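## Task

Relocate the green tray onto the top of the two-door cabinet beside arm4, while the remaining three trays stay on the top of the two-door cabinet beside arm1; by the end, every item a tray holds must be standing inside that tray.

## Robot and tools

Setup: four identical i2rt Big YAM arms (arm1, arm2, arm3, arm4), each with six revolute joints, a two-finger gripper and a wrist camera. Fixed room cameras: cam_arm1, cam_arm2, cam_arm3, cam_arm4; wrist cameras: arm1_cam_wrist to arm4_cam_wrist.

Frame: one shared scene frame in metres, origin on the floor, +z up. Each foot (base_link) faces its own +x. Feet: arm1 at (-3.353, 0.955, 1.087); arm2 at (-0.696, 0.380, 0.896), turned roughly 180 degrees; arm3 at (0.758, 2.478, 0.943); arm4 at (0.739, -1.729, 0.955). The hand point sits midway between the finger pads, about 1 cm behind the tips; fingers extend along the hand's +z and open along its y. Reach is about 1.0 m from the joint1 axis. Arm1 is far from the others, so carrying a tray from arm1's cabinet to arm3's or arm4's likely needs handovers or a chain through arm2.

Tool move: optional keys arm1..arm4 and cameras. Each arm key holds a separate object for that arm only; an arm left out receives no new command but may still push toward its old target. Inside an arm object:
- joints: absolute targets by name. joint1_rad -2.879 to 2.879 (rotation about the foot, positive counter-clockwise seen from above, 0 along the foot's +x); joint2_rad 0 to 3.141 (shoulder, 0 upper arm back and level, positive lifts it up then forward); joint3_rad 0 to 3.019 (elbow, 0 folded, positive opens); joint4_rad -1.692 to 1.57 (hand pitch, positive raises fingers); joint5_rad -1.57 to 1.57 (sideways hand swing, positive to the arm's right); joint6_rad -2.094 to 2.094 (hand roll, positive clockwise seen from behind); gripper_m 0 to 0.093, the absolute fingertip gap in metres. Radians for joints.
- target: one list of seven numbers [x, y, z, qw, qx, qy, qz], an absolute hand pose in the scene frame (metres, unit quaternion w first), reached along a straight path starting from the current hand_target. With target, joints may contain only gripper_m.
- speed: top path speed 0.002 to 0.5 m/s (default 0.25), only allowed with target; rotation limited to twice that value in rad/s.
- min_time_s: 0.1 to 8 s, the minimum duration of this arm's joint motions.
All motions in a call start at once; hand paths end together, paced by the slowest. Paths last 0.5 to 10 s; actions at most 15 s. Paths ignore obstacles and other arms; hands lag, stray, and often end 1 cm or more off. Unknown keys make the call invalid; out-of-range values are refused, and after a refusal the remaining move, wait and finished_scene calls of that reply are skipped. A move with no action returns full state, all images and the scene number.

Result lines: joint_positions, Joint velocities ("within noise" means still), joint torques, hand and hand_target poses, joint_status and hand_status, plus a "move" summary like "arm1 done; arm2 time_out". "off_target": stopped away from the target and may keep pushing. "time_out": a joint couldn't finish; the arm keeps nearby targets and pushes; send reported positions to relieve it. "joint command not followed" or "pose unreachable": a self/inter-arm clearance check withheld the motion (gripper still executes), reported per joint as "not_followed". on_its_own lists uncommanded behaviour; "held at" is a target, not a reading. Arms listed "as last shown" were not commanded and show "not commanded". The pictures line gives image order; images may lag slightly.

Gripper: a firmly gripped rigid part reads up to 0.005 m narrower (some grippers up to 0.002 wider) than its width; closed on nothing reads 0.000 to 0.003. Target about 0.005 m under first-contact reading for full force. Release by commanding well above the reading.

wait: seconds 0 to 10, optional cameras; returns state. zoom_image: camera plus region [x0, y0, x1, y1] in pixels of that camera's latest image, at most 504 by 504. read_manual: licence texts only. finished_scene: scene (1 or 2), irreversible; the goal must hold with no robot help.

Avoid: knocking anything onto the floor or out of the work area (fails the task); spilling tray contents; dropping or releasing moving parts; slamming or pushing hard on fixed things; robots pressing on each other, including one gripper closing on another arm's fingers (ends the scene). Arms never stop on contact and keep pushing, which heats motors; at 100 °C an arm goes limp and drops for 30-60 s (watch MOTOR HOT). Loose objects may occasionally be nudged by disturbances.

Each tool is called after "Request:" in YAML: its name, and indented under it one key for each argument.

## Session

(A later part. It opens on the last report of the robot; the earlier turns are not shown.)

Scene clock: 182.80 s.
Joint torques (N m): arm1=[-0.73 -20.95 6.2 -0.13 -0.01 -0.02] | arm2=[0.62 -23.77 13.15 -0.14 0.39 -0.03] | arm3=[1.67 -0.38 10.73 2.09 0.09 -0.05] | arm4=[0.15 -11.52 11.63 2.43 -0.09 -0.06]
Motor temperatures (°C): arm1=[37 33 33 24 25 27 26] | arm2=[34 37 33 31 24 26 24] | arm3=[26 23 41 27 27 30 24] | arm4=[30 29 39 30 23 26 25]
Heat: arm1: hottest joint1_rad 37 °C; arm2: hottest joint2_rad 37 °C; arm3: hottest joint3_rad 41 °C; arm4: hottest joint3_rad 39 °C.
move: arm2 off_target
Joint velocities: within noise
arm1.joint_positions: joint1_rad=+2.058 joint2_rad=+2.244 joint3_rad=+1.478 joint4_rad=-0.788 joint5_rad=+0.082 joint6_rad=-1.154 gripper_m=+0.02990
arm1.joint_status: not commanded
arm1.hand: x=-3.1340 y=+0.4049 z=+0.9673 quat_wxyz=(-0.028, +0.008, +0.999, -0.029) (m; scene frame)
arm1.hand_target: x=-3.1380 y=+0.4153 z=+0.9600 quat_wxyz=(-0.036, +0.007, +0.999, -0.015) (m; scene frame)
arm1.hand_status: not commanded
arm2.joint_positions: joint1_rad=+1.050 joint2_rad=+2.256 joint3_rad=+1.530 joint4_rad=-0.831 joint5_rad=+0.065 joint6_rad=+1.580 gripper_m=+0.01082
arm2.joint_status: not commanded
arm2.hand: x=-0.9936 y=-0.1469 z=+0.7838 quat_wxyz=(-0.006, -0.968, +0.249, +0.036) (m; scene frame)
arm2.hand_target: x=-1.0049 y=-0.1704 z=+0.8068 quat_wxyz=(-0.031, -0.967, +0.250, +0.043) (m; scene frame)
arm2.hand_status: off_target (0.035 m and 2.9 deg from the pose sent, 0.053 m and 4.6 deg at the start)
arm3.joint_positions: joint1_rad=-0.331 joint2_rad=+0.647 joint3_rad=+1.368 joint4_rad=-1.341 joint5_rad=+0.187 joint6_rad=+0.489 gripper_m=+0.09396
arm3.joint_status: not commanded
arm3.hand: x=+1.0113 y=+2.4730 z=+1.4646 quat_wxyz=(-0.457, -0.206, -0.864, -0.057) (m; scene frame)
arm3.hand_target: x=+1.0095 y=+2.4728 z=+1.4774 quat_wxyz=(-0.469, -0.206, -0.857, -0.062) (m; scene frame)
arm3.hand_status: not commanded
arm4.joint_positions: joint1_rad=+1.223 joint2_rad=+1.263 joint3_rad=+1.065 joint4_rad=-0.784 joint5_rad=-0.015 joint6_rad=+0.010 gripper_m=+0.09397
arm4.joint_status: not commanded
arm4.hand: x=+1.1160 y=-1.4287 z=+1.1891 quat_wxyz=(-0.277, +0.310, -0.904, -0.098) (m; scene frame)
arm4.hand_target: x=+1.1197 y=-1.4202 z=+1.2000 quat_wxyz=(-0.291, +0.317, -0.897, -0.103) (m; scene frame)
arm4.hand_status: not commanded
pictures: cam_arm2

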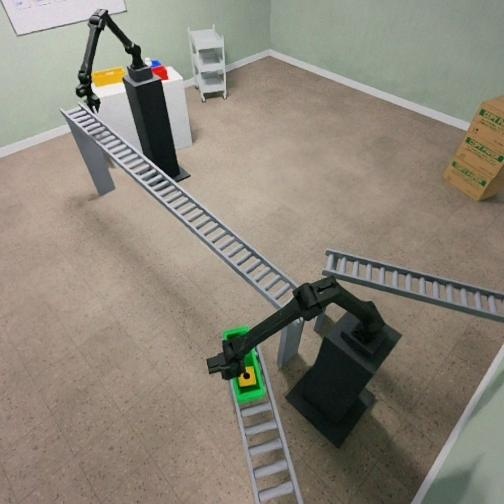

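Request:
move:
  arm2: {"joints": {"joint4_rad": -0.82}, "min_time_s": 0.6}
  cameras: ["cam_arm2"]

Request:
zoom_image:
  camera: "cam_arm2"
  region: [210, 320, 310, 420]

Scene clock: 184.93 s.
Joint torques (N m): arm1=[-0.15 -20.78 6.24 -0.08 -0.05 -0.01] | arm2=[0.62 -23.65 13.08 0.54 0.38 -0.02] | arm3=[2.08 -0.26 10.74 2.11 0.09 -0.07] | arm4=[0.15 -11.52 11.67 2.48 -0.09 -0.06]
Motor temperatures (°C): arm1=[37 33 33 24 25 27 26] | arm2=[34 37 33 31 24 26 24] | arm3=[26 23 41 27 27 30 24] | arm4=[30 29 39 30 23 26 25]
Heat: arm1: hottest joint1_rad 37 °C; arm2: hottest joint2_rad 37 °C; arm3: hottest joint3_rad 41 °C; arm4: hottest joint3_rad 39 °C.
move: arm2 done
Joint velocities: within noise
arm1, arm3, arm4: as last shown
arm2.joint_positions: joint1_rad=+1.050 joint2_rad=+2.256 joint3_rad=+1.530 joint4_rad=-0.824 joint5_rad=+0.065 joint6_rad=+1.580 gripper_m=+0.01082
arm2.joint_status: all done
arm2.hand: x=-0.9944 y=-0.1484 z=+0.7839 quat_wxyz=(-0.009, -0.968, +0.249, +0.037) (m; scene frame)
arm2.hand_target: x=-1.0078 y=-0.1759 z=+0.8074 quat_wxyz=(-0.043, -0.966, +0.251, +0.046) (m; scene frame)
arm2.hand_status: not commanded
pictures: cam_arm2

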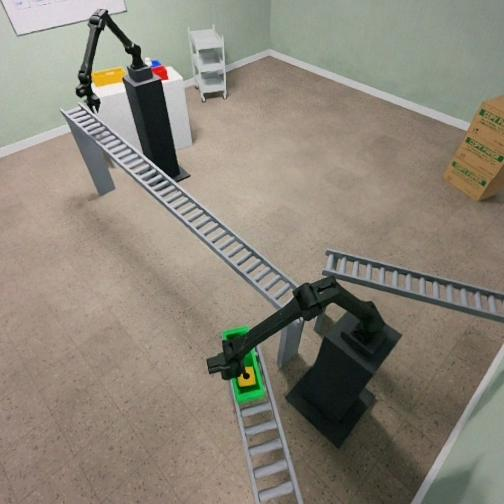

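Scaled by 5.040 from the camera's 504x504 image, which has a finer 720x720 frame.

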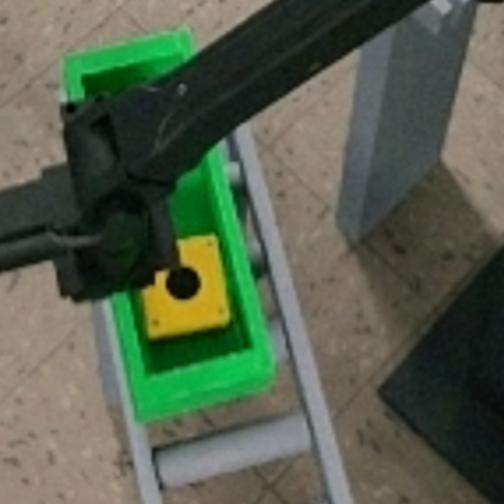

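Request:
move:
  arm2: {"joints": {"joint4_rad": -0.885}, "min_time_s": 0.6}
  cameras: ["cam_arm2"]

Request:
zoom_image:
  camera: "cam_arm2"
  region: [210, 320, 310, 420]

Scene clock: 186.37 s.
Joint torques (N m): arm1=[-0.73 -21.13 6.17 -0.06 -0.02 -0.01] | arm2=[0.62 -23.53 13.03 -0.39 0.38 -0.03] | arm3=[1.85 -0.38 10.69 2.11 0.07 -0.04] | arm4=[0.21 -11.58 11.64 2.47 -0.09 -0.07]
Motor temperatures (°C): arm1=[37 33 33 24 25 27 26] | arm2=[34 37 33 31 24 26 24] | arm3=[26 23 41 27 27 30 24] | arm4=[29 29 39 30 23 26 25]
Heat: arm1: hottest joint1_rad 37 °C; arm2: hottest joint2_rad 37 °C; arm3: hottest joint3_rad 41 °C; arm4: hottest joint3_rad 39 °C.
move: arm2 done
Joint velocities: within noise
arm1, arm3, arm4: as last shown
arm2.joint_positions: joint1_rad=+1.050 joint2_rad=+2.256 joint3_rad=+1.530 joint4_rad=-0.865 joint5_rad=+0.065 joint6_rad=+1.580 gripper_m=+0.01082
arm2.joint_status: all done
arm2.hand: x=-0.9895 y=-0.1393 z=+0.7837 quat_wxyz=(+0.011, -0.968, +0.249, +0.032) (m; scene frame)
arm2.hand_target: x=-1.0003 y=-0.1618 z=+0.8063 quat_wxyz=(-0.011, -0.967, +0.250, +0.039) (m; scene frame)
arm2.hand_status: not commanded
pictures: cam_arm2

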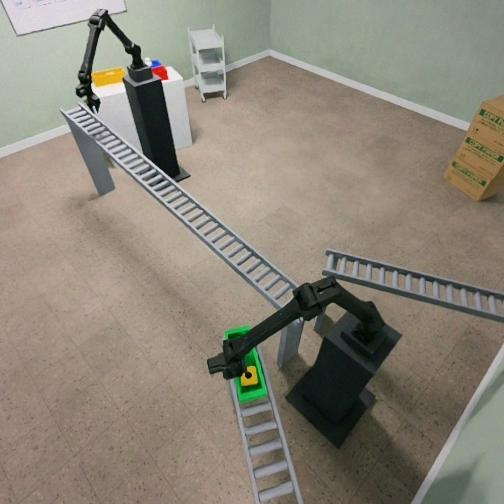

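Scaled by 5.040 from the camera's 504x504 image, which has a finer 720x720 frame.

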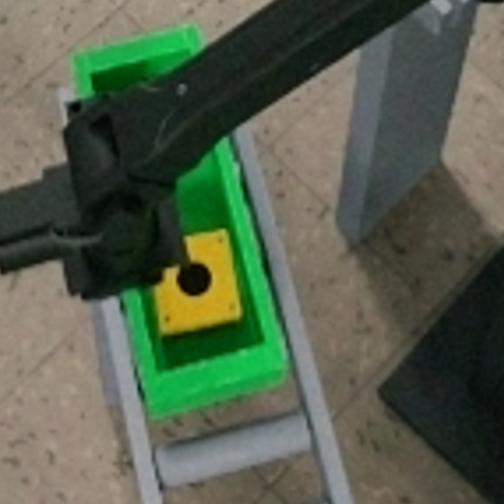

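Request:
move:
  arm2: {"target": [-1.001, -0.163, 0.786, -0.011, -0.967, 0.2504, 0.039], "speed": 0.05}
  cameras: ["cam_arm2"]

Request:
zoom_image:
  camera: "cam_arm2"
  region: [210, 320, 310, 420]

Scene clock: 188.40 s.
Joint torques (N m): arm1=[-0.26 -21.19 6.38 -0.21 -0.02 -0.02] | arm2=[0.62 -24.06 12.6 0.32 0.4 -0.01] | arm3=[1.73 -0.32 10.69 2.03 0.08 -0.05] | arm4=[0.26 -11.46 11.67 2.43 -0.09 -0.06]
Motor temperatures (°C): arm1=[37 33 33 24 25 27 26] | arm2=[34 37 33 31 24 26 24] | arm3=[26 23 41 27 27 30 24] | arm4=[29 29 39 30 23 26 25]
Heat: arm1: hottest joint1_rad 37 °C; arm2: hottest joint2_rad 37 °C; arm3: hottest joint3_rad 41 °C; arm4: hottest joint3_rad 39 °C.
move: arm2 off_target
Joint velocities: within noise
arm1, arm3, arm4: as last shown
arm2.joint_positions: joint1_rad=+1.050 joint2_rad=+2.290 joint3_rad=+1.530 joint4_rad=-0.853 joint5_rad=+0.065 joint6_rad=+1.580 gripper_m=+0.01082
arm2.joint_status: not commanded
arm2.hand: x=-0.9868 y=-0.1343 z=+0.7638 quat_wxyz=(+0.022, -0.968, +0.248, +0.029) (m; scene frame)
arm2.hand_target: x=-1.0003 y=-0.1617 z=+0.7872 quat_wxyz=(-0.011, -0.967, +0.251, +0.039) (m; scene frame)
arm2.hand_status: off_target (0.039 m and 3.9 deg from the pose sent, 0.026 m and 2.7 deg at the start)
pictures: cam_arm2

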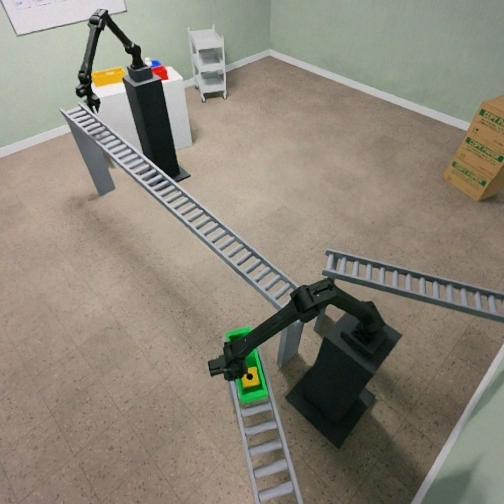

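Scaled by 5.040 from the camera's 504x504 image, which has a finer 720x720 frame.

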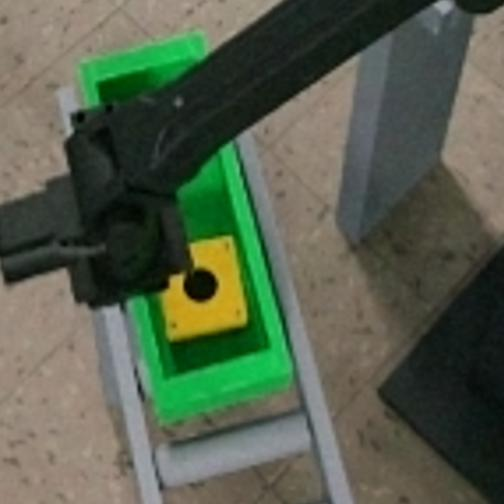

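Request:
move:
  arm2: {"target": [-1.003, -0.166, 0.768, -0.024, -0.967, 0.2504, 0.042], "speed": 0.05}
  cameras: ["cam_arm2"]

Request:
zoom_image:
  camera: "cam_arm2"
  region: [210, 320, 310, 420]

Scene clock: 189.97 s.
Joint torques (N m): arm1=[-0.15 -21.07 6.27 -0.14 0 0.01] | arm2=[0.67 -24.18 11.51 0.47 0.37 -0.03] | arm3=[1.73 -0.15 10.81 2.06 0.09 -0.04] | arm4=[0.15 -11.46 11.69 2.47 -0.1 -0.06]
Motor temperatures (°C): arm1=[37 33 33 24 25 27 26] | arm2=[34 38 33 31 24 26 24] | arm3=[26 23 41 27 27 30 24] | arm4=[29 29 39 30 23 26 25]
Heat: arm1: hottest joint1_rad 37 °C; arm2: hottest joint2_rad 38 °C; arm3: hottest joint3_rad 41 °C; arm4: hottest joint3_rad 39 °C.
move: arm2 off_target
Joint velocities: within noise
arm1, arm3, arm4: as last shown
arm2.joint_positions: joint1_rad=+1.050 joint2_rad=+2.316 joint3_rad=+1.530 joint4_rad=-0.791 joint5_rad=+0.065 joint6_rad=+1.580 gripper_m=+0.01082
arm2.joint_status: not commanded
arm2.hand: x=-0.9909 y=-0.1416 z=+0.7487 quat_wxyz=(+0.004, -0.968, +0.249, +0.034) (m; scene frame)
arm2.hand_target: x=-1.0025 y=-0.1651 z=+0.7689 quat_wxyz=(-0.024, -0.967, +0.250, +0.042) (m; scene frame)
arm2.hand_status: off_target (0.033 m and 3.4 deg from the pose sent, 0.036 m and 5.5 deg at the start)
pictures: cam_arm2

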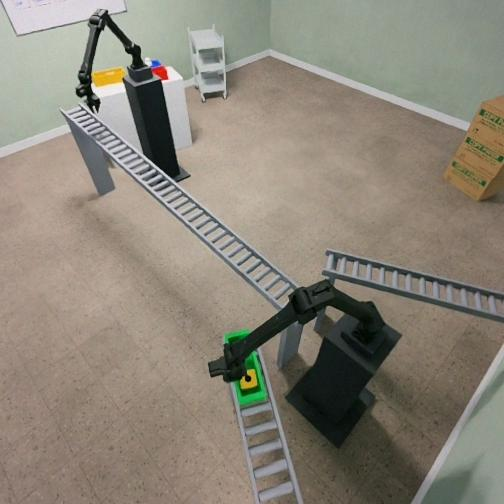

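Scaled by 5.040 from the camera's 504x504 image, which has a finer 720x720 frame.

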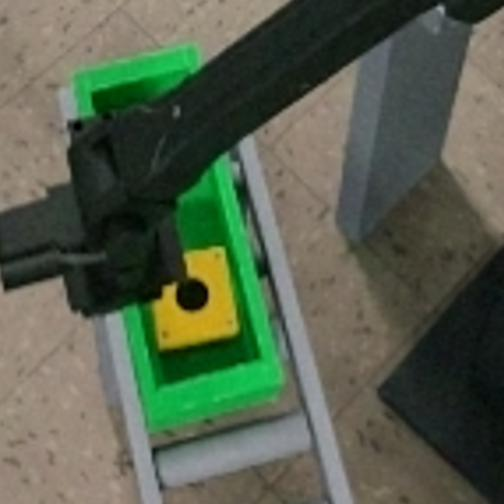

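Request:
move:
  arm2: {"target": [-1.0025, -0.165, 0.750, -0.022, -0.967, 0.2504, 0.042], "speed": 0.05}
  cameras: ["cam_arm2"]

Request:
zoom_image:
  camera: "cam_arm2"
  region: [210, 320, 310, 420]

Scene clock: 192.47 s.
Joint torques (N m): arm1=[-0.38 -20.48 6.28 -0.12 0 0.01] | arm2=[0.67 -22.65 11.63 0.59 0.62 -0.06] | arm3=[1.85 -0.21 10.67 2 0.07 -0.05] | arm4=[0.26 -11.4 11.64 2.44 -0.1 -0.06]
Motor temperatures (°C): arm1=[37 33 33 24 25 27 26] | arm2=[34 38 33 31 24 26 25] | arm3=[26 23 41 27 27 30 24] | arm4=[29 29 39 30 23 26 25]
Heat: arm1: hottest joint1_rad 37 °C; arm2: hottest joint2_rad 38 °C; arm3: hottest joint3_rad 41 °C; arm4: hottest joint3_rad 39 °C.
move: arm2 off_target
Joint velocities: within noise
arm1, arm3, arm4: as last shown
arm2.joint_positions: joint1_rad=+1.050 joint2_rad=+2.331 joint3_rad=+1.530 joint4_rad=-0.769 joint5_rad=+0.061 joint6_rad=+1.584 gripper_m=+0.01082
arm2.joint_status: not commanded
arm2.hand: x=-0.9908 y=-0.1430 z=+0.7403 quat_wxyz=(+0.000, -0.968, +0.251, +0.033) (m; scene frame)
arm2.hand_target: x=-1.0022 y=-0.1643 z=+0.7510 quat_wxyz=(-0.022, -0.967, +0.251, +0.042) (m; scene frame)
arm2.hand_status: off_target (0.027 m and 2.8 deg from the pose sent, 0.026 m and 3.2 deg at the start)
pictures: cam_arm2

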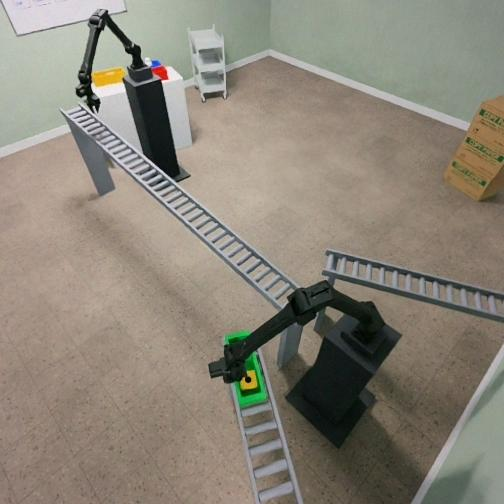

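Scaled by 5.040 from the camera's 504x504 image, which has a finer 720x720 frame.

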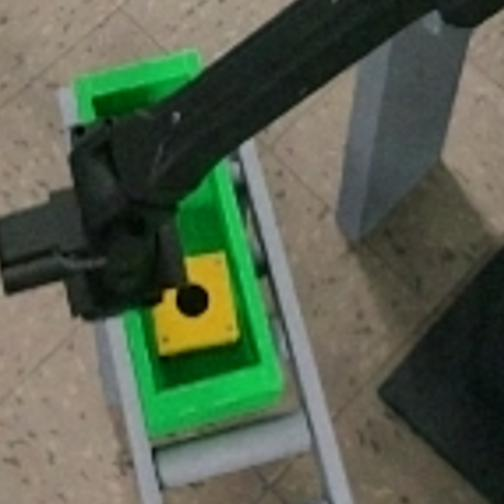

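Request:
move:
  arm2: {"target": [-1.001, -0.162, 0.735, -0.018, -0.967, 0.2504, 0.040], "speed": 0.05}
  cameras: ["cam_arm2"]

Request:
zoom_image:
  camera: "cam_arm2"
  region: [210, 320, 310, 420]

Scene clock: 193.67 s.
Joint torques (N m): arm1=[-0.56 -20.84 6.11 -0.08 0.01 -0.03] | arm2=[0.67 -20.78 11.58 1.14 0.67 -0.09] | arm3=[1.67 -0.09 10.71 1.99 0.05 -0.06] | arm4=[0.21 -11.52 11.67 2.45 -0.1 -0.06]
Motor temperatures (°C): arm1=[37 33 33 24 25 27 26] | arm2=[34 38 33 31 24 26 25] | arm3=[26 23 41 27 27 30 24] | arm4=[29 29 39 30 23 26 25]
Heat: arm1: hottest joint1_rad 37 °C; arm2: hottest joint2_rad 38 °C; arm3: hottest joint3_rad 41 °C; arm4: hottest joint3_rad 39 °C.
move: arm2 off_target
Joint velocities: within noise
arm1, arm3, arm4: as last shown
arm2.joint_positions: joint1_rad=+1.050 joint2_rad=+2.333 joint3_rad=+1.530 joint4_rad=-0.766 joint5_rad=+0.058 joint6_rad=+1.586 gripper_m=+0.01082
arm2.joint_status: not commanded
arm2.hand: x=-0.9904 y=-0.1435 z=+0.7392 quat_wxyz=(-0.001, -0.967, +0.252, +0.031) (m; scene frame)
arm2.hand_target: x=-1.0007 y=-0.1612 z=+0.7359 quat_wxyz=(-0.018, -0.967, +0.251, +0.040) (m; scene frame)
arm2.hand_status: off_target (0.022 m and 2.2 deg from the pose sent, 0.022 m and 2.3 deg at the start)
pictures: cam_arm2

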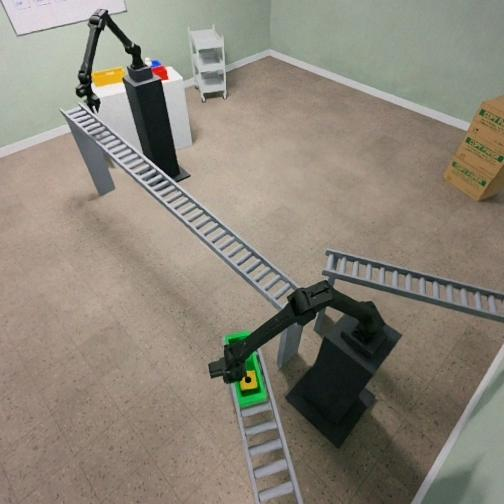

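Scaled by 5.040 from the camera's 504x504 image, which has a finer 720x720 frame.

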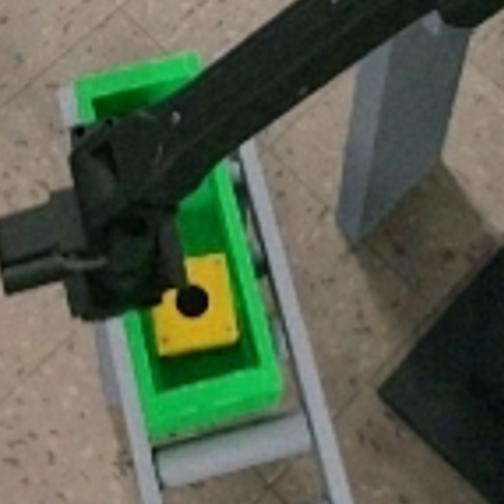

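Request:
wait:
  seconds: 0
  cameras: ["arm2_cam_wrist"]

Request:
zoom_image:
  camera: "arm2_cam_wrist"
  region: [200, 0, 420, 260]

Scene clock: 194.10 s.
Joint torques (N m): arm1=[-0.67 -21.01 6.12 -0.1 -0.02 0] | arm2=[0.56 -20.66 11.56 1.17 0.66 -0.09] | arm3=[1.73 -0.21 10.74 2 0.08 -0.06] | arm4=[0.26 -11.46 11.69 2.47 -0.09 -0.06]
Motor temperatures (°C): arm1=[37 33 33 24 25 27 26] | arm2=[34 38 33 31 24 26 25] | arm3=[26 23 41 27 27 30 24] | arm4=[29 29 39 30 23 26 25]
Heat: arm1: hottest joint1_rad 37 °C; arm2: hottest joint2_rad 38 °C; arm3: hottest joint3_rad 41 °C; arm4: hottest joint3_rad 39 °C.
Joint velocities: within noise
arm1.joint_positions: joint1_rad=+2.058 joint2_rad=+2.244 joint3_rad=+1.478 joint4_rad=-0.788 joint5_rad=+0.082 joint6_rad=-1.154 gripper_m=+0.02990
arm1.joint_status: not commanded
arm1.hand: x=-3.1340 y=+0.4049 z=+0.9673 quat_wxyz=(-0.028, +0.008, +0.999, -0.029) (m; scene frame)
arm1.hand_target: x=-3.1380 y=+0.4153 z=+0.9600 quat_wxyz=(-0.036, +0.007, +0.999, -0.015) (m; scene frame)
arm1.hand_status: not commanded
arm2.joint_positions: joint1_rad=+1.050 joint2_rad=+2.333 joint3_rad=+1.530 joint4_rad=-0.766 joint5_rad=+0.058 joint6_rad=+1.586 gripper_m=+0.01082
arm2.joint_status: not commanded
arm2.hand: x=-0.9904 y=-0.1435 z=+0.7392 quat_wxyz=(-0.001, -0.967, +0.252, +0.031) (m; scene frame)
arm2.hand_target: x=-1.0007 y=-0.1612 z=+0.7359 quat_wxyz=(-0.018, -0.967, +0.251, +0.040) (m; scene frame)
arm2.hand_status: off_target (0.022 m and 2.2 deg from the pose sent, 0.022 m and 2.3 deg at the start)
arm3.joint_positions: joint1_rad=-0.331 joint2_rad=+0.647 joint3_rad=+1.368 joint4_rad=-1.341 joint5_rad=+0.187 joint6_rad=+0.489 gripper_m=+0.09396
arm3.joint_status: not commanded
arm3.hand: x=+1.0113 y=+2.4730 z=+1.4646 quat_wxyz=(-0.457, -0.206, -0.864, -0.057) (m; scene frame)
arm3.hand_target: x=+1.0095 y=+2.4728 z=+1.4774 quat_wxyz=(-0.469, -0.206, -0.857, -0.062) (m; scene frame)
arm3.hand_status: not commanded
arm4.joint_positions: joint1_rad=+1.223 joint2_rad=+1.263 joint3_rad=+1.065 joint4_rad=-0.784 joint5_rad=-0.015 joint6_rad=+0.010 gripper_m=+0.09397
arm4.joint_status: not commanded
arm4.hand: x=+1.1160 y=-1.4287 z=+1.1891 quat_wxyz=(-0.277, +0.310, -0.904, -0.098) (m; scene frame)
arm4.hand_target: x=+1.1197 y=-1.4202 z=+1.2000 quat_wxyz=(-0.291, +0.317, -0.897, -0.103) (m; scene frame)
arm4.hand_status: not commanded
pictures: arm2_cam_wrist
camera_calibration:
arm2_cam_wrist: T_world_to_cam=[[0.480823, 0.876746, -0.011224, 0.608783], [0.745037, -0.401775, 0.532444, 0.290487], [0.462309, -0.264374, -0.846391, 1.16841], [0, 0, 0, 1]] pos_world=[-1.04931, -0.108141, 0.841094]

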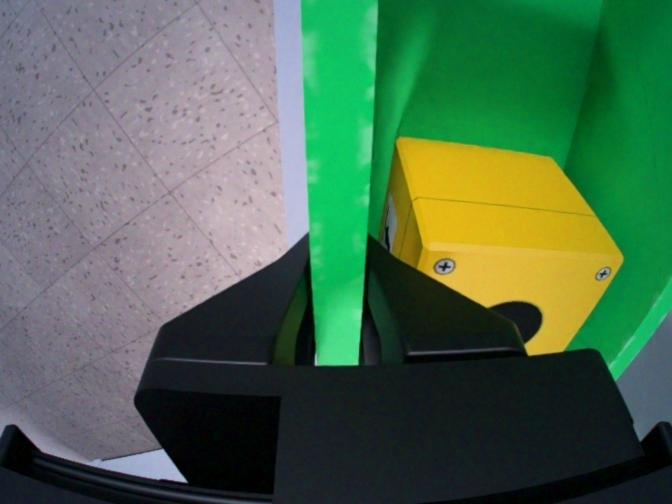

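Scaled by 1.938 from the camera's 672x504 image, which has a finer 960x720 frame.

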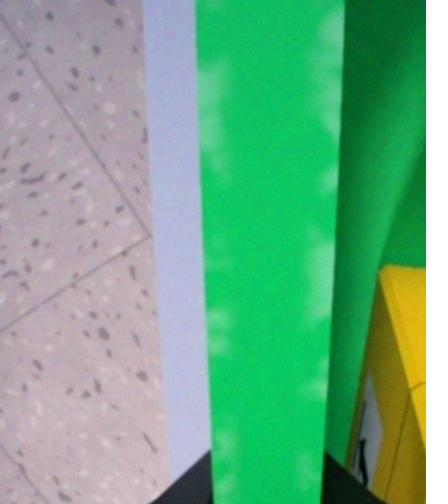

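Request:
move:
  arm2: {"joints": {"gripper_m": 0.024}}

Request:
move:
  arm2: {"target": [-1.003, -0.165, 0.85, 0, -0.968, 0.25, 0.02], "speed": 0.2}
  cameras: ["cam_arm2", "arm2_cam_wrist", "cam_arm4"]

Scene clock: 195.90 s.
Joint torques (N m): arm1=[-0.62 -20.84 6.2 -0.34 0.01 0.02] | arm2=[0.44 -21.13 11 0.87 0.38 -0.09] | arm3=[2.08 -0.26 10.78 2.06 0.08 -0.06] | arm4=[0.21 -11.46 11.67 2.43 -0.09 -0.06]
Motor temperatures (°C): arm1=[37 33 33 24 25 27 26] | arm2=[34 38 33 31 24 26 25] | arm3=[26 23 41 27 27 30 24] | arm4=[29 29 39 30 23 25 25]
Heat: arm1: hottest joint1_rad 37 °C; arm2: hottest joint2_rad 38 °C; arm3: hottest joint3_rad 41 °C; arm4: hottest joint3_rad 39 °C.
move: arm2 done
Joint velocities: within noise
arm1, arm3, arm4: as last shown
arm2.joint_positions: joint1_rad=+1.050 joint2_rad=+2.336 joint3_rad=+1.537 joint4_rad=-0.759 joint5_rad=+0.065 joint6_rad=+1.586 gripper_m=+0.02389
arm2.joint_status: all done
arm2.hand: x=-0.9937 y=-0.1470 z=+0.7395 quat_wxyz=(-0.005, -0.967, +0.252, +0.036) (m; scene frame)
arm2.hand_target: x=-1.0006 y=-0.1612 z=+0.7359 quat_wxyz=(-0.018, -0.967, +0.251, +0.040) (m; scene frame)
arm2.hand_status: not commanded
pictures: none

Scene clock: 197.27 s.
Joint torques (N m): arm1=[-0.44 -20.89 6.23 -0.2 0 -0.02] | arm2=[-0.15 -21.36 11.82 0.05 0.17 -0.13] | arm3=[1.79 -0.32 10.74 1.98 0.06 -0.07] | arm4=[0.15 -11.52 11.67 2.44 -0.1 -0.06]
Motor temperatures (°C): arm1=[37 33 33 24 25 27 26] | arm2=[34 38 33 31 24 26 24] | arm3=[26 23 41 27 27 30 24] | arm4=[29 29 39 30 23 25 25]
Heat: arm1: hottest joint1_rad 37 °C; arm2: hottest joint2_rad 38 °C; arm3: hottest joint3_rad 41 °C; arm4: hottest joint3_rad 39 °C.
move: arm2 done
Joint velocities: within noise
arm1, arm3, arm4: as last shown
arm2.joint_positions: joint1_rad=+1.050 joint2_rad=+2.184 joint3_rad=+1.620 joint4_rad=-1.008 joint5_rad=+0.039 joint6_rad=+1.581 gripper_m=+0.02394
arm2.joint_status: not commanded
arm2.hand: x=-0.9958 y=-0.1610 z=+0.8532 quat_wxyz=(-0.002, -0.968, +0.249, +0.021) (m; scene frame)
arm2.hand_target: x=-1.0030 y=-0.1647 z=+0.8499 quat_wxyz=(+0.000, -0.968, +0.250, +0.020) (m; scene frame)
arm2.hand_status: done (0.009 m and 0.3 deg from the pose sent, 0.112 m and 1.9 deg at the start)
pictures: arm2_cam_wrist, cam_arm2, cam_arm4
camera_calibration:
arm2_cam_wrist: T_world_to_cam=[[0.476765, 0.878991, -0.00830752, 0.621884], [0.737011, -0.394569, 0.548753, 0.2059], [0.479071, -0.267749, -0.835943, 1.27], [0, 0, 0, 1]] pos_world=[-1.05666, -0.125348, 0.953827]

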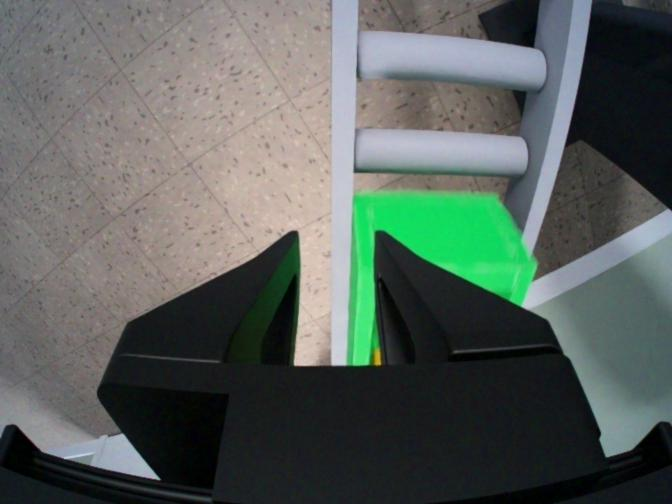

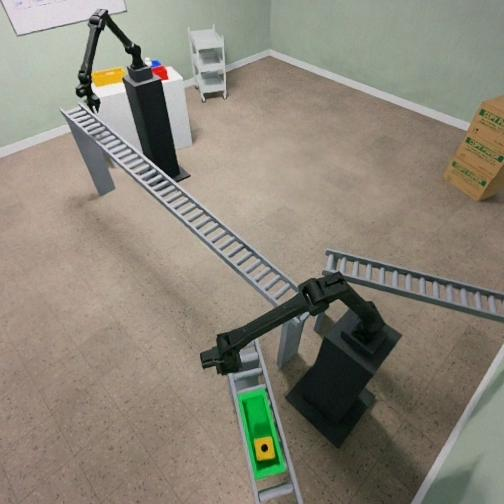

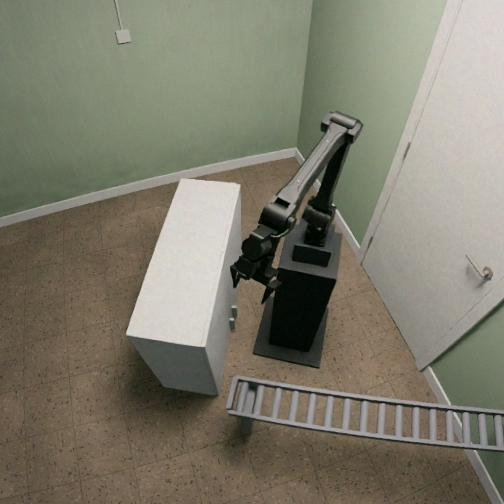

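Request:
move:
  arm4: {"target": [1.08, -1.295, 0.88, 0, 0.2504, 0.9681, 0], "speed": 0.3, "joints": {"gripper_m": 0.05}}
  cameras: ["arm4_cam_wrist", "cam_arm4", "cam_arm2"]

Scene clock: 202.53 s.
Joint torques (N m): arm1=[-0.5 -20.89 6.17 -0.21 -0.02 0] | arm2=[-0.03 -21.19 11.81 -0.08 0.17 -0.14] | arm3=[1.9 -0.15 10.73 2.03 0.07 -0.06] | arm4=[-0.03 -21.13 9.72 0.21 0.02 0.17]
Motor temperatures (°C): arm1=[37 33 33 24 25 27 26] | arm2=[34 37 34 31 24 26 24] | arm3=[26 23 41 27 27 30 24] | arm4=[29 29 38 30 23 25 25]
Heat: arm1: hottest joint1_rad 37 °C; arm2: hottest joint2_rad 37 °C; arm3: hottest joint3_rad 41 °C; arm4: hottest joint3_rad 38 °C.
move: arm4 off_target
Joint velocities: within noise
arm1, arm2, arm3: as last shown
arm2.hand: x=-0.9957 y=-0.1610 z=+0.8532 quat_wxyz=(-0.001, -0.968, +0.249, +0.021) (m; scene frame)
arm4.joint_positions: joint1_rad=+1.457 joint2_rad=+2.076 joint3_rad=+1.320 joint4_rad=-0.835 joint5_rad=-0.012 joint6_rad=+1.396 gripper_m=+0.05009
arm4.joint_status: all done
arm4.hand: x=+1.0743 y=-1.3087 z=+0.8763 quat_wxyz=(+0.002, -0.248, -0.969, +0.008) (m; scene frame)
arm4.hand_target: x=+1.0796 y=-1.2952 z=+0.8803 quat_wxyz=(+0.000, -0.250, -0.968, +0.000) (m; scene frame)
arm4.hand_status: off_target (0.015 m and 1.0 deg from the pose sent, 0.339 m and 74.1 deg at the start)
pictures: arm4_cam_wrist, cam_arm2, cam_arm4
camera_calibration:
arm4_cam_wrist: T_world_to_cam=[[-0.482415, -0.875919, 0.00645778, -0.632855], [-0.713578, 0.397259, 0.577054, 0.786695], [-0.508018, 0.273771, -0.81668, 1.74444], [0, 0, 0, 1]] pos_world=[1.14228, -1.34443, 0.974771]

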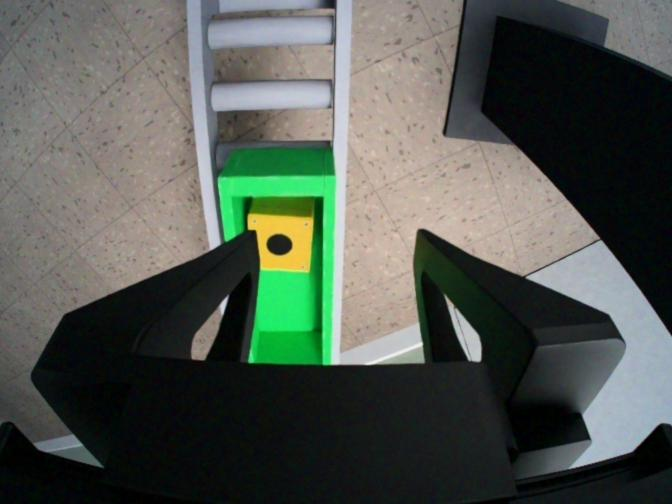

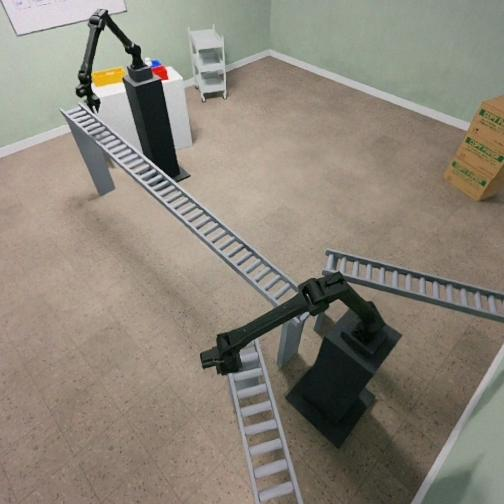

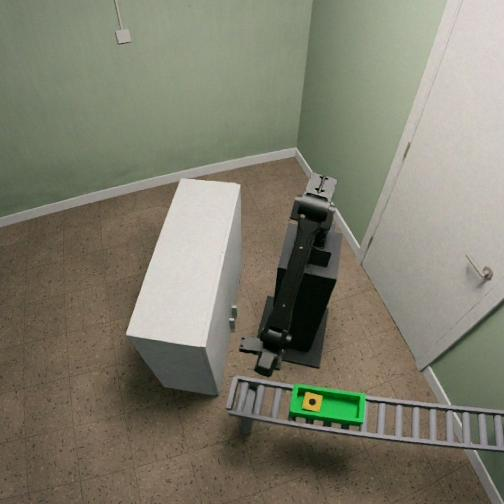

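Request:
wait:
  seconds: 1.5
  cameras: ["arm4_cam_wrist", "cam_arm4"]

Request:
zoom_image:
  camera: "arm4_cam_wrist"
  region: [170, 0, 370, 370]

Scene clock: 204.33 s.
Joint torques (N m): arm1=[-0.62 -21.19 6.3 -0.1 -0.02 -0.01] | arm2=[-0.03 -21.19 11.81 -0.02 0.17 -0.14] | arm3=[1.9 -0.15 10.7 2.1 0.09 -0.06] | arm4=[-0.03 -21.13 9.69 0.18 0.02 0.17]
Motor temperatures (°C): arm1=[37 33 33 24 25 27 26] | arm2=[34 37 34 31 24 26 24] | arm3=[26 23 41 27 27 30 24] | arm4=[29 29 38 30 23 25 25]
Heat: arm1: hottest joint1_rad 37 °C; arm2: hottest joint2_rad 37 °C; arm3: hottest joint3_rad 41 °C; arm4: hottest joint3_rad 38 °C.
Joint velocities: within noise
arm1.joint_positions: joint1_rad=+2.058 joint2_rad=+2.244 joint3_rad=+1.478 joint4_rad=-0.788 joint5_rad=+0.082 joint6_rad=-1.154 gripper_m=+0.02990
arm1.joint_status: not commanded
arm1.hand: x=-3.1340 y=+0.4049 z=+0.9673 quat_wxyz=(-0.028, +0.008, +0.999, -0.029) (m; scene frame)
arm1.hand_target: x=-3.1380 y=+0.4153 z=+0.9600 quat_wxyz=(-0.036, +0.007, +0.999, -0.015) (m; scene frame)
arm1.hand_status: not commanded
arm2.joint_positions: joint1_rad=+1.050 joint2_rad=+2.184 joint3_rad=+1.620 joint4_rad=-1.008 joint5_rad=+0.039 joint6_rad=+1.581 gripper_m=+0.02394
arm2.joint_status: not commanded
arm2.hand: x=-0.9957 y=-0.1610 z=+0.8532 quat_wxyz=(-0.001, -0.968, +0.249, +0.021) (m; scene frame)
arm2.hand_target: x=-1.0030 y=-0.1647 z=+0.8499 quat_wxyz=(+0.000, -0.968, +0.250, +0.020) (m; scene frame)
arm2.hand_status: not commanded
arm3.joint_positions: joint1_rad=-0.331 joint2_rad=+0.647 joint3_rad=+1.368 joint4_rad=-1.341 joint5_rad=+0.187 joint6_rad=+0.489 gripper_m=+0.09396
arm3.joint_status: not commanded
arm3.hand: x=+1.0113 y=+2.4730 z=+1.4646 quat_wxyz=(-0.457, -0.206, -0.864, -0.057) (m; scene frame)
arm3.hand_target: x=+1.0095 y=+2.4728 z=+1.4774 quat_wxyz=(-0.469, -0.206, -0.857, -0.062) (m; scene frame)
arm3.hand_status: not commanded
arm4.joint_positions: joint1_rad=+1.457 joint2_rad=+2.076 joint3_rad=+1.320 joint4_rad=-0.835 joint5_rad=-0.012 joint6_rad=+1.397 gripper_m=+0.05009
arm4.joint_status: all done
arm4.hand: x=+1.0743 y=-1.3087 z=+0.8763 quat_wxyz=(+0.002, -0.248, -0.969, +0.008) (m; scene frame)
arm4.hand_target: x=+1.0796 y=-1.2952 z=+0.8803 quat_wxyz=(+0.000, -0.250, -0.968, +0.000) (m; scene frame)
arm4.hand_status: off_target (0.015 m and 0.9 deg from the pose sent, 0.339 m and 74.1 deg at the start)
wait: 1.50 s; at rest from the start
pictures: arm4_cam_wrist, cam_arm4
camera_calibration:
arm4_cam_wrist: T_world_to_cam=[[-0.482784, -0.875715, 0.0064862, -0.632235], [-0.713401, 0.397574, 0.577056, 0.786844], [-0.507915, 0.273966, -0.816679, 1.74453], [0, 0, 0, 1]] pos_world=[1.14218, -1.34443, 0.974771]

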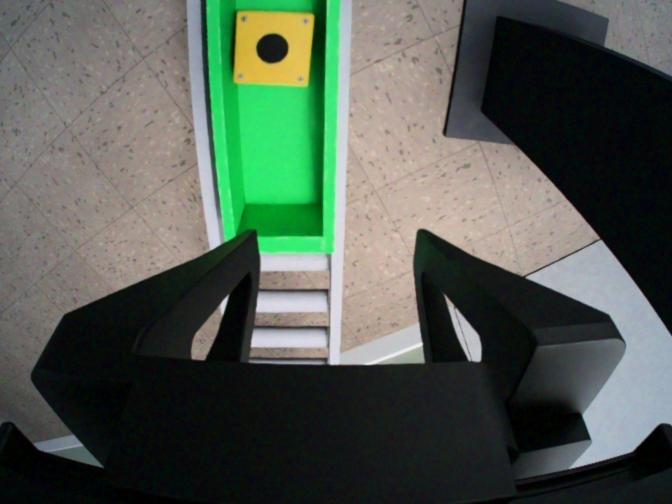

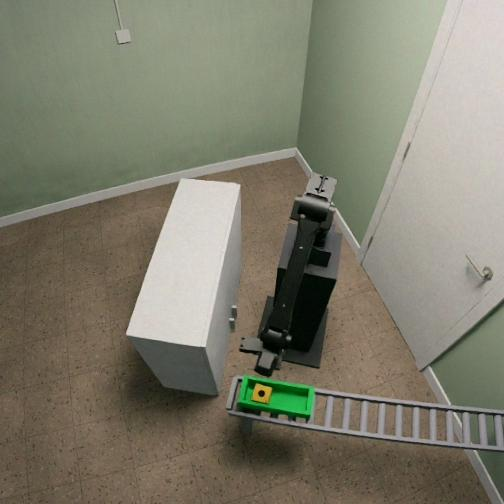

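Scaled by 1.362 from the camera's 672x504 image, which has a finer 960x720 frame.

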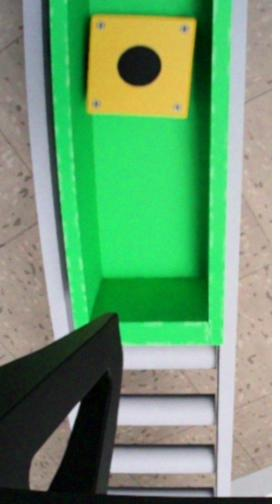

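Request:
wait:
  seconds: 0
  cameras: ["arm4_cam_wrist"]

Request:
zoom_image:
  camera: "arm4_cam_wrist"
  region: [170, 0, 370, 370]

Scene clock: 205.70 s.
Joint torques (N m): arm1=[-0.32 -21.07 6.16 -0.16 -0.03 0.01] | arm2=[-0.03 -21.19 11.82 -0.03 0.16 -0.14] | arm3=[1.73 0.26 10.63 2.03 0.07 -0.04] | arm4=[-0.03 -21.07 9.69 0.2 0.03 0.17]
Motor temperatures (°C): arm1=[37 33 33 24 25 27 26] | arm2=[34 37 34 31 24 26 24] | arm3=[26 23 41 27 27 30 24] | arm4=[29 29 38 30 23 25 25]
Heat: arm1: hottest joint1_rad 37 °C; arm2: hottest joint2_rad 37 °C; arm3: hottest joint3_rad 41 °C; arm4: hottest joint3_rad 38 °C.
Joint velocities: within noise
arm1.joint_positions: joint1_rad=+2.058 joint2_rad=+2.244 joint3_rad=+1.478 joint4_rad=-0.788 joint5_rad=+0.082 joint6_rad=-1.154 gripper_m=+0.02990
arm1.joint_status: not commanded
arm1.hand: x=-3.1340 y=+0.4049 z=+0.9673 quat_wxyz=(-0.028, +0.008, +0.999, -0.029) (m; scene frame)
arm1.hand_target: x=-3.1380 y=+0.4153 z=+0.9600 quat_wxyz=(-0.036, +0.007, +0.999, -0.015) (m; scene frame)
arm1.hand_status: not commanded
arm2.joint_positions: joint1_rad=+1.050 joint2_rad=+2.184 joint3_rad=+1.620 joint4_rad=-1.008 joint5_rad=+0.039 joint6_rad=+1.581 gripper_m=+0.02394
arm2.joint_status: not commanded
arm2.hand: x=-0.9957 y=-0.1610 z=+0.8532 quat_wxyz=(-0.001, -0.968, +0.249, +0.021) (m; scene frame)
arm2.hand_target: x=-1.0030 y=-0.1647 z=+0.8499 quat_wxyz=(+0.000, -0.968, +0.250, +0.020) (m; scene frame)
arm2.hand_status: not commanded
arm3.joint_positions: joint1_rad=-0.331 joint2_rad=+0.647 joint3_rad=+1.368 joint4_rad=-1.341 joint5_rad=+0.187 joint6_rad=+0.489 gripper_m=+0.09396
arm3.joint_status: not commanded
arm3.hand: x=+1.0113 y=+2.4730 z=+1.4646 quat_wxyz=(-0.457, -0.206, -0.864, -0.057) (m; scene frame)
arm3.hand_target: x=+1.0095 y=+2.4728 z=+1.4774 quat_wxyz=(-0.469, -0.206, -0.857, -0.062) (m; scene frame)
arm3.hand_status: not commanded
arm4.joint_positions: joint1_rad=+1.457 joint2_rad=+2.076 joint3_rad=+1.320 joint4_rad=-0.835 joint5_rad=-0.012 joint6_rad=+1.397 gripper_m=+0.05009
arm4.joint_status: all done
arm4.hand: x=+1.0743 y=-1.3087 z=+0.8763 quat_wxyz=(+0.002, -0.248, -0.969, +0.008) (m; scene frame)
arm4.hand_target: x=+1.0796 y=-1.2952 z=+0.8803 quat_wxyz=(+0.000, -0.250, -0.968, +0.000) (m; scene frame)
arm4.hand_status: off_target (0.015 m and 0.9 deg from the pose sent, 0.339 m and 74.1 deg at the start)
pictures: arm4_cam_wrist
camera_calibration:
arm4_cam_wrist: T_world_to_cam=[[-0.482784, -0.875715, 0.0064862, -0.632235], [-0.713401, 0.397574, 0.577056, 0.786844], [-0.507915, 0.273966, -0.816679, 1.74453], [0, 0, 0, 1]] pos_world=[1.14218, -1.34443, 0.974771]

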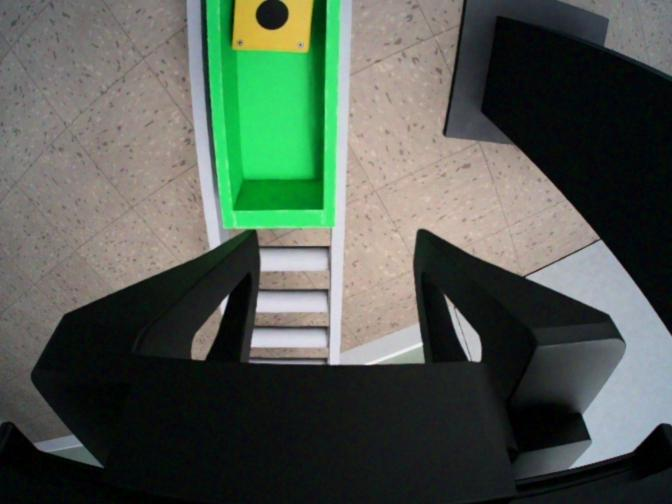

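Scaled by 1.362 from the camera's 672x504 image, which has a finer 960x720 frame.

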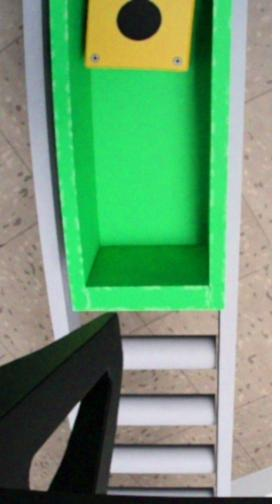

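Request:
move:
  arm4: {"target": [1.084, -1.288, 0.634, 0, 0.263, 0.9648, 0], "speed": 0.2, "joints": {"gripper_m": 0.036}}
  cameras: ["arm4_cam_wrist"]

Request:
zoom_image:
  camera: "arm4_cam_wrist"
  region: [200, 100, 440, 340]

Scene clock: 209.87 s.
Joint torques (N m): arm1=[-0.62 -20.42 6.23 -0.18 -0.03 -0.01] | arm2=[0.03 -21.13 11.81 -0.05 0.15 -0.12] | arm3=[1.79 -0.38 10.71 2.07 0.08 -0.05] | arm4=[0.09 -23.82 5.94 0.85 0.04 0.16]
Motor temperatures (°C): arm1=[37 33 33 24 25 27 26] | arm2=[34 37 34 30 24 26 24] | arm3=[26 23 41 27 27 30 24] | arm4=[29 29 38 29 23 25 25]
Heat: arm1: hottest joint1_rad 37 °C; arm2: hottest joint2_rad 37 °C; arm3: hottest joint3_rad 41 °C; arm4: hottest joint3_rad 38 °C.
move: arm4 off_target
Joint velocities: within noise
arm1, arm2, arm3: as last shown
arm4.joint_positions: joint1_rad=+1.464 joint2_rad=+2.603 joint3_rad=+1.498 joint4_rad=-0.494 joint5_rad=-0.013 joint6_rad=+1.431 gripper_m=+0.03609
arm4.joint_status: all done
arm4.hand: x=+1.0803 y=-1.3005 z=+0.6346 quat_wxyz=(+0.004, -0.261, -0.965, +0.011) (m; scene frame)
arm4.hand_target: x=+1.0838 y=-1.2882 z=+0.6344 quat_wxyz=(+0.000, -0.263, -0.965, +0.000) (m; scene frame)
arm4.hand_status: off_target (0.013 m and 1.3 deg from the pose sent, 0.243 m and 2.0 deg at the start)
pictures: arm4_cam_wrist
camera_calibration:
arm4_cam_wrist: T_world_to_cam=[[-0.50667, -0.862031, 0.0137523, -0.581605], [-0.69967, 0.420456, 0.57765, 0.941908], [-0.503734, 0.283056, -0.816169, 1.55503], [0, 0, 0, 1]] pos_world=[1.14766, -1.33755, 0.73307]

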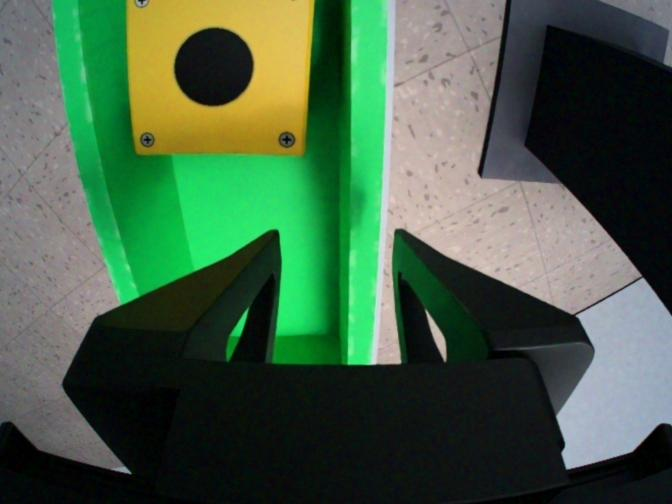

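Scaled by 2.100 from the camera's 672x504 image, which has a finer 960x720 frame.

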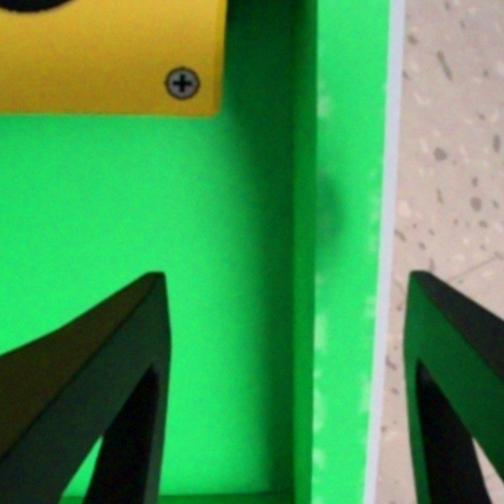

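Request:
move:
  arm4: {"target": [1.0775, -1.3, 0.586, 0, 0.263, 0.9648, 0], "speed": 0.1, "joints": {"gripper_m": 0.03}}
  cameras: ["arm4_cam_wrist"]

Request:
zoom_image:
  camera: "arm4_cam_wrist"
  region: [220, 100, 460, 340]

Scene clock: 212.33 s.
Joint torques (N m): arm1=[-0.56 -20.95 6.19 -0.17 -0.02 0.01] | arm2=[-0.03 -21.19 11.86 -0.08 0.17 -0.13] | arm3=[2.08 -0.21 10.76 2.04 0.08 -0.07] | arm4=[-0.26 -23.36 5.18 0.88 0.05 0.14]
Motor temperatures (°C): arm1=[37 33 33 24 25 27 26] | arm2=[33 37 34 30 24 26 24] | arm3=[26 23 41 27 27 30 24] | arm4=[29 29 37 29 23 25 25]
Heat: arm1: hottest joint1_rad 37 °C; arm2: hottest joint2_rad 37 °C; arm3: hottest joint3_rad 41 °C; arm4: hottest joint3_rad 37 °C.
move: arm4 done
Joint velocities: within noise
arm1, arm2, arm3: as last shown
arm4.joint_positions: joint1_rad=+1.464 joint2_rad=+2.698 joint3_rad=+1.527 joint4_rad=-0.422 joint5_rad=-0.013 joint6_rad=+1.431 gripper_m=+0.03010
arm4.joint_status: all done
arm4.hand: x=+1.0744 y=-1.3091 z=+0.5891 quat_wxyz=(+0.003, -0.261, -0.965, +0.008) (m; scene frame)
arm4.hand_target: x=+1.0775 y=-1.3001 z=+0.5863 quat_wxyz=(+0.000, -0.263, -0.965, +0.000) (m; scene frame)
arm4.hand_status: done (0.010 m and 1.0 deg from the pose sent, 0.049 m and 1.3 deg at the start)
pictures: arm4_cam_wrist
camera_calibration:
arm4_cam_wrist: T_world_to_cam=[[-0.506691, -0.862087, 0.0084404, -0.588187], [-0.701594, 0.418011, 0.57709, 0.966885], [-0.50103, 0.286485, -0.816637, 1.51914], [0, 0, 0, 1]] pos_world=[1.14147, -1.34645, 0.687571]

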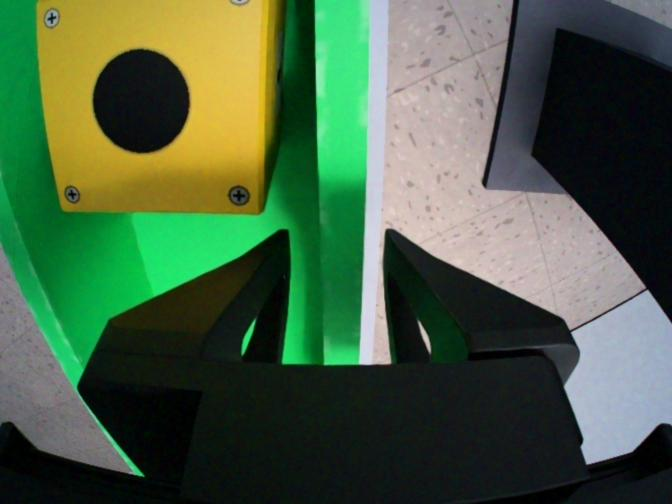

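Scaled by 2.100 from the camera's 672x504 image, which has a finer 960x720 frame.

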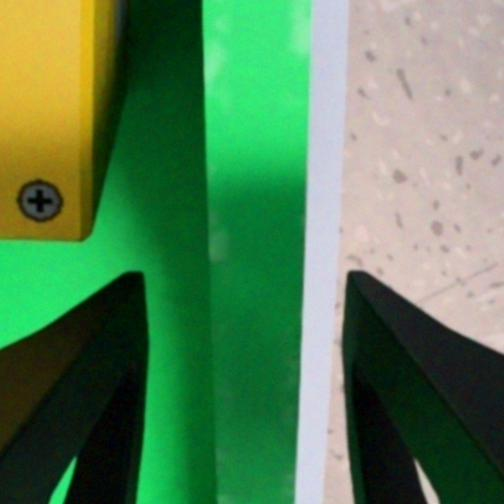

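Request:
move:
  arm4: {"target": [1.0775, -1.301, 0.563, 0, 0.263, 0.9648, 0], "speed": 0.08}
  cameras: ["arm4_cam_wrist"]

Request:
move:
  arm4: {"joints": {"gripper_m": 0.018}}
  cameras: ["arm4_cam_wrist"]

Scene clock: 213.87 s.
Joint torques (N m): arm1=[-0.26 -21.3 6.2 -0.16 -0.01 0] | arm2=[-0.03 -21.13 11.84 -0.05 0.17 -0.13] | arm3=[1.67 -0.26 10.7 2.03 0.07 -0.06] | arm4=[-0.38 -22.65 5.35 0.91 0.14 0.13]
Motor temperatures (°C): arm1=[37 33 33 24 25 27 26] | arm2=[33 37 34 30 24 26 24] | arm3=[26 23 41 27 27 30 24] | arm4=[29 29 37 29 23 25 25]
Heat: arm1: hottest joint1_rad 37 °C; arm2: hottest joint2_rad 37 °C; arm3: hottest joint3_rad 41 °C; arm4: hottest joint3_rad 37 °C.
move: arm4 done
Joint velocities: within noise
arm1, arm2, arm3: as last shown
arm4.joint_positions: joint1_rad=+1.466 joint2_rad=+2.744 joint3_rad=+1.562 joint4_rad=-0.406 joint5_rad=-0.015 joint6_rad=+1.431 gripper_m=+0.03010
arm4.joint_status: not commanded
arm4.hand: x=+1.0751 y=-1.3066 z=+0.5705 quat_wxyz=(+0.003, -0.261, -0.965, +0.005) (m; scene frame)
arm4.hand_target: x=+1.0774 y=-1.3011 z=+0.5633 quat_wxyz=(+0.000, -0.263, -0.965, +0.000) (m; scene frame)
arm4.hand_status: done (0.010 m and 0.7 deg from the pose sent, 0.027 m and 1.0 deg at the start)
pictures: arm4_cam_wrist
camera_calibration:
arm4_cam_wrist: T_world_to_cam=[[-0.505241, -0.862976, 0.0020667, -0.58472], [-0.703447, 0.413228, 0.578277, 0.972124], [-0.499893, 0.290715, -0.815838, 1.50743], [0, 0, 0, 1]] pos_world=[1.14197, -1.34454, 0.66887]

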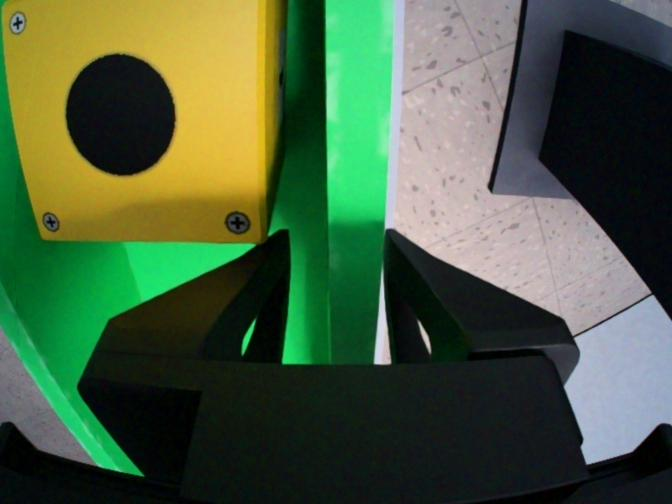

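Scene clock: 214.37 s.
Joint torques (N m): arm1=[-0.15 -21.07 6.2 -0.17 -0.01 -0.01] | arm2=[-0.09 -21.13 11.82 -0.09 0.18 -0.14] | arm3=[1.85 -0.38 10.66 2.02 0.08 -0.05] | arm4=[-0.44 -22.65 5.35 0.91 0.15 0.14]
Motor temperatures (°C): arm1=[37 33 33 24 25 27 26] | arm2=[33 37 34 30 24 26 24] | arm3=[26 23 41 27 27 30 24] | arm4=[29 29 37 29 23 25 25]
Heat: arm1: hottest joint1_rad 37 °C; arm2: hottest joint2_rad 37 °C; arm3: hottest joint3_rad 41 °C; arm4: hottest joint3_rad 37 °C.
move: arm4 done
Joint velocities: within noise
arm1, arm2, arm3: as last shown
arm4.joint_positions: joint1_rad=+1.466 joint2_rad=+2.744 joint3_rad=+1.562 joint4_rad=-0.406 joint5_rad=-0.015 joint6_rad=+1.431 gripper_m=+0.01818
arm4.joint_status: all done
arm4.hand: x=+1.0750 y=-1.3068 z=+0.5703 quat_wxyz=(+0.003, -0.261, -0.965, +0.005) (m; scene frame)
arm4.hand_target: x=+1.0774 y=-1.3011 z=+0.5633 quat_wxyz=(+0.000, -0.263, -0.965, +0.000) (m; scene frame)
arm4.hand_status: not commanded
pictures: arm4_cam_wrist
camera_calibration:
arm4_cam_wrist: T_world_to_cam=[[-0.505293, -0.862944, 0.00244794, -0.585009], [-0.703283, 0.413445, 0.578322, 0.972286], [-0.500071, 0.2905, -0.815805, 1.50714], [0, 0, 0, 1]] pos_world=[1.14187, -1.34464, 0.66867]

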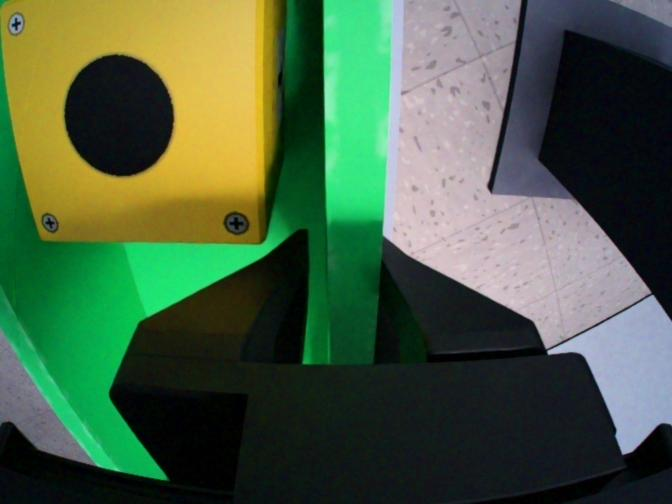

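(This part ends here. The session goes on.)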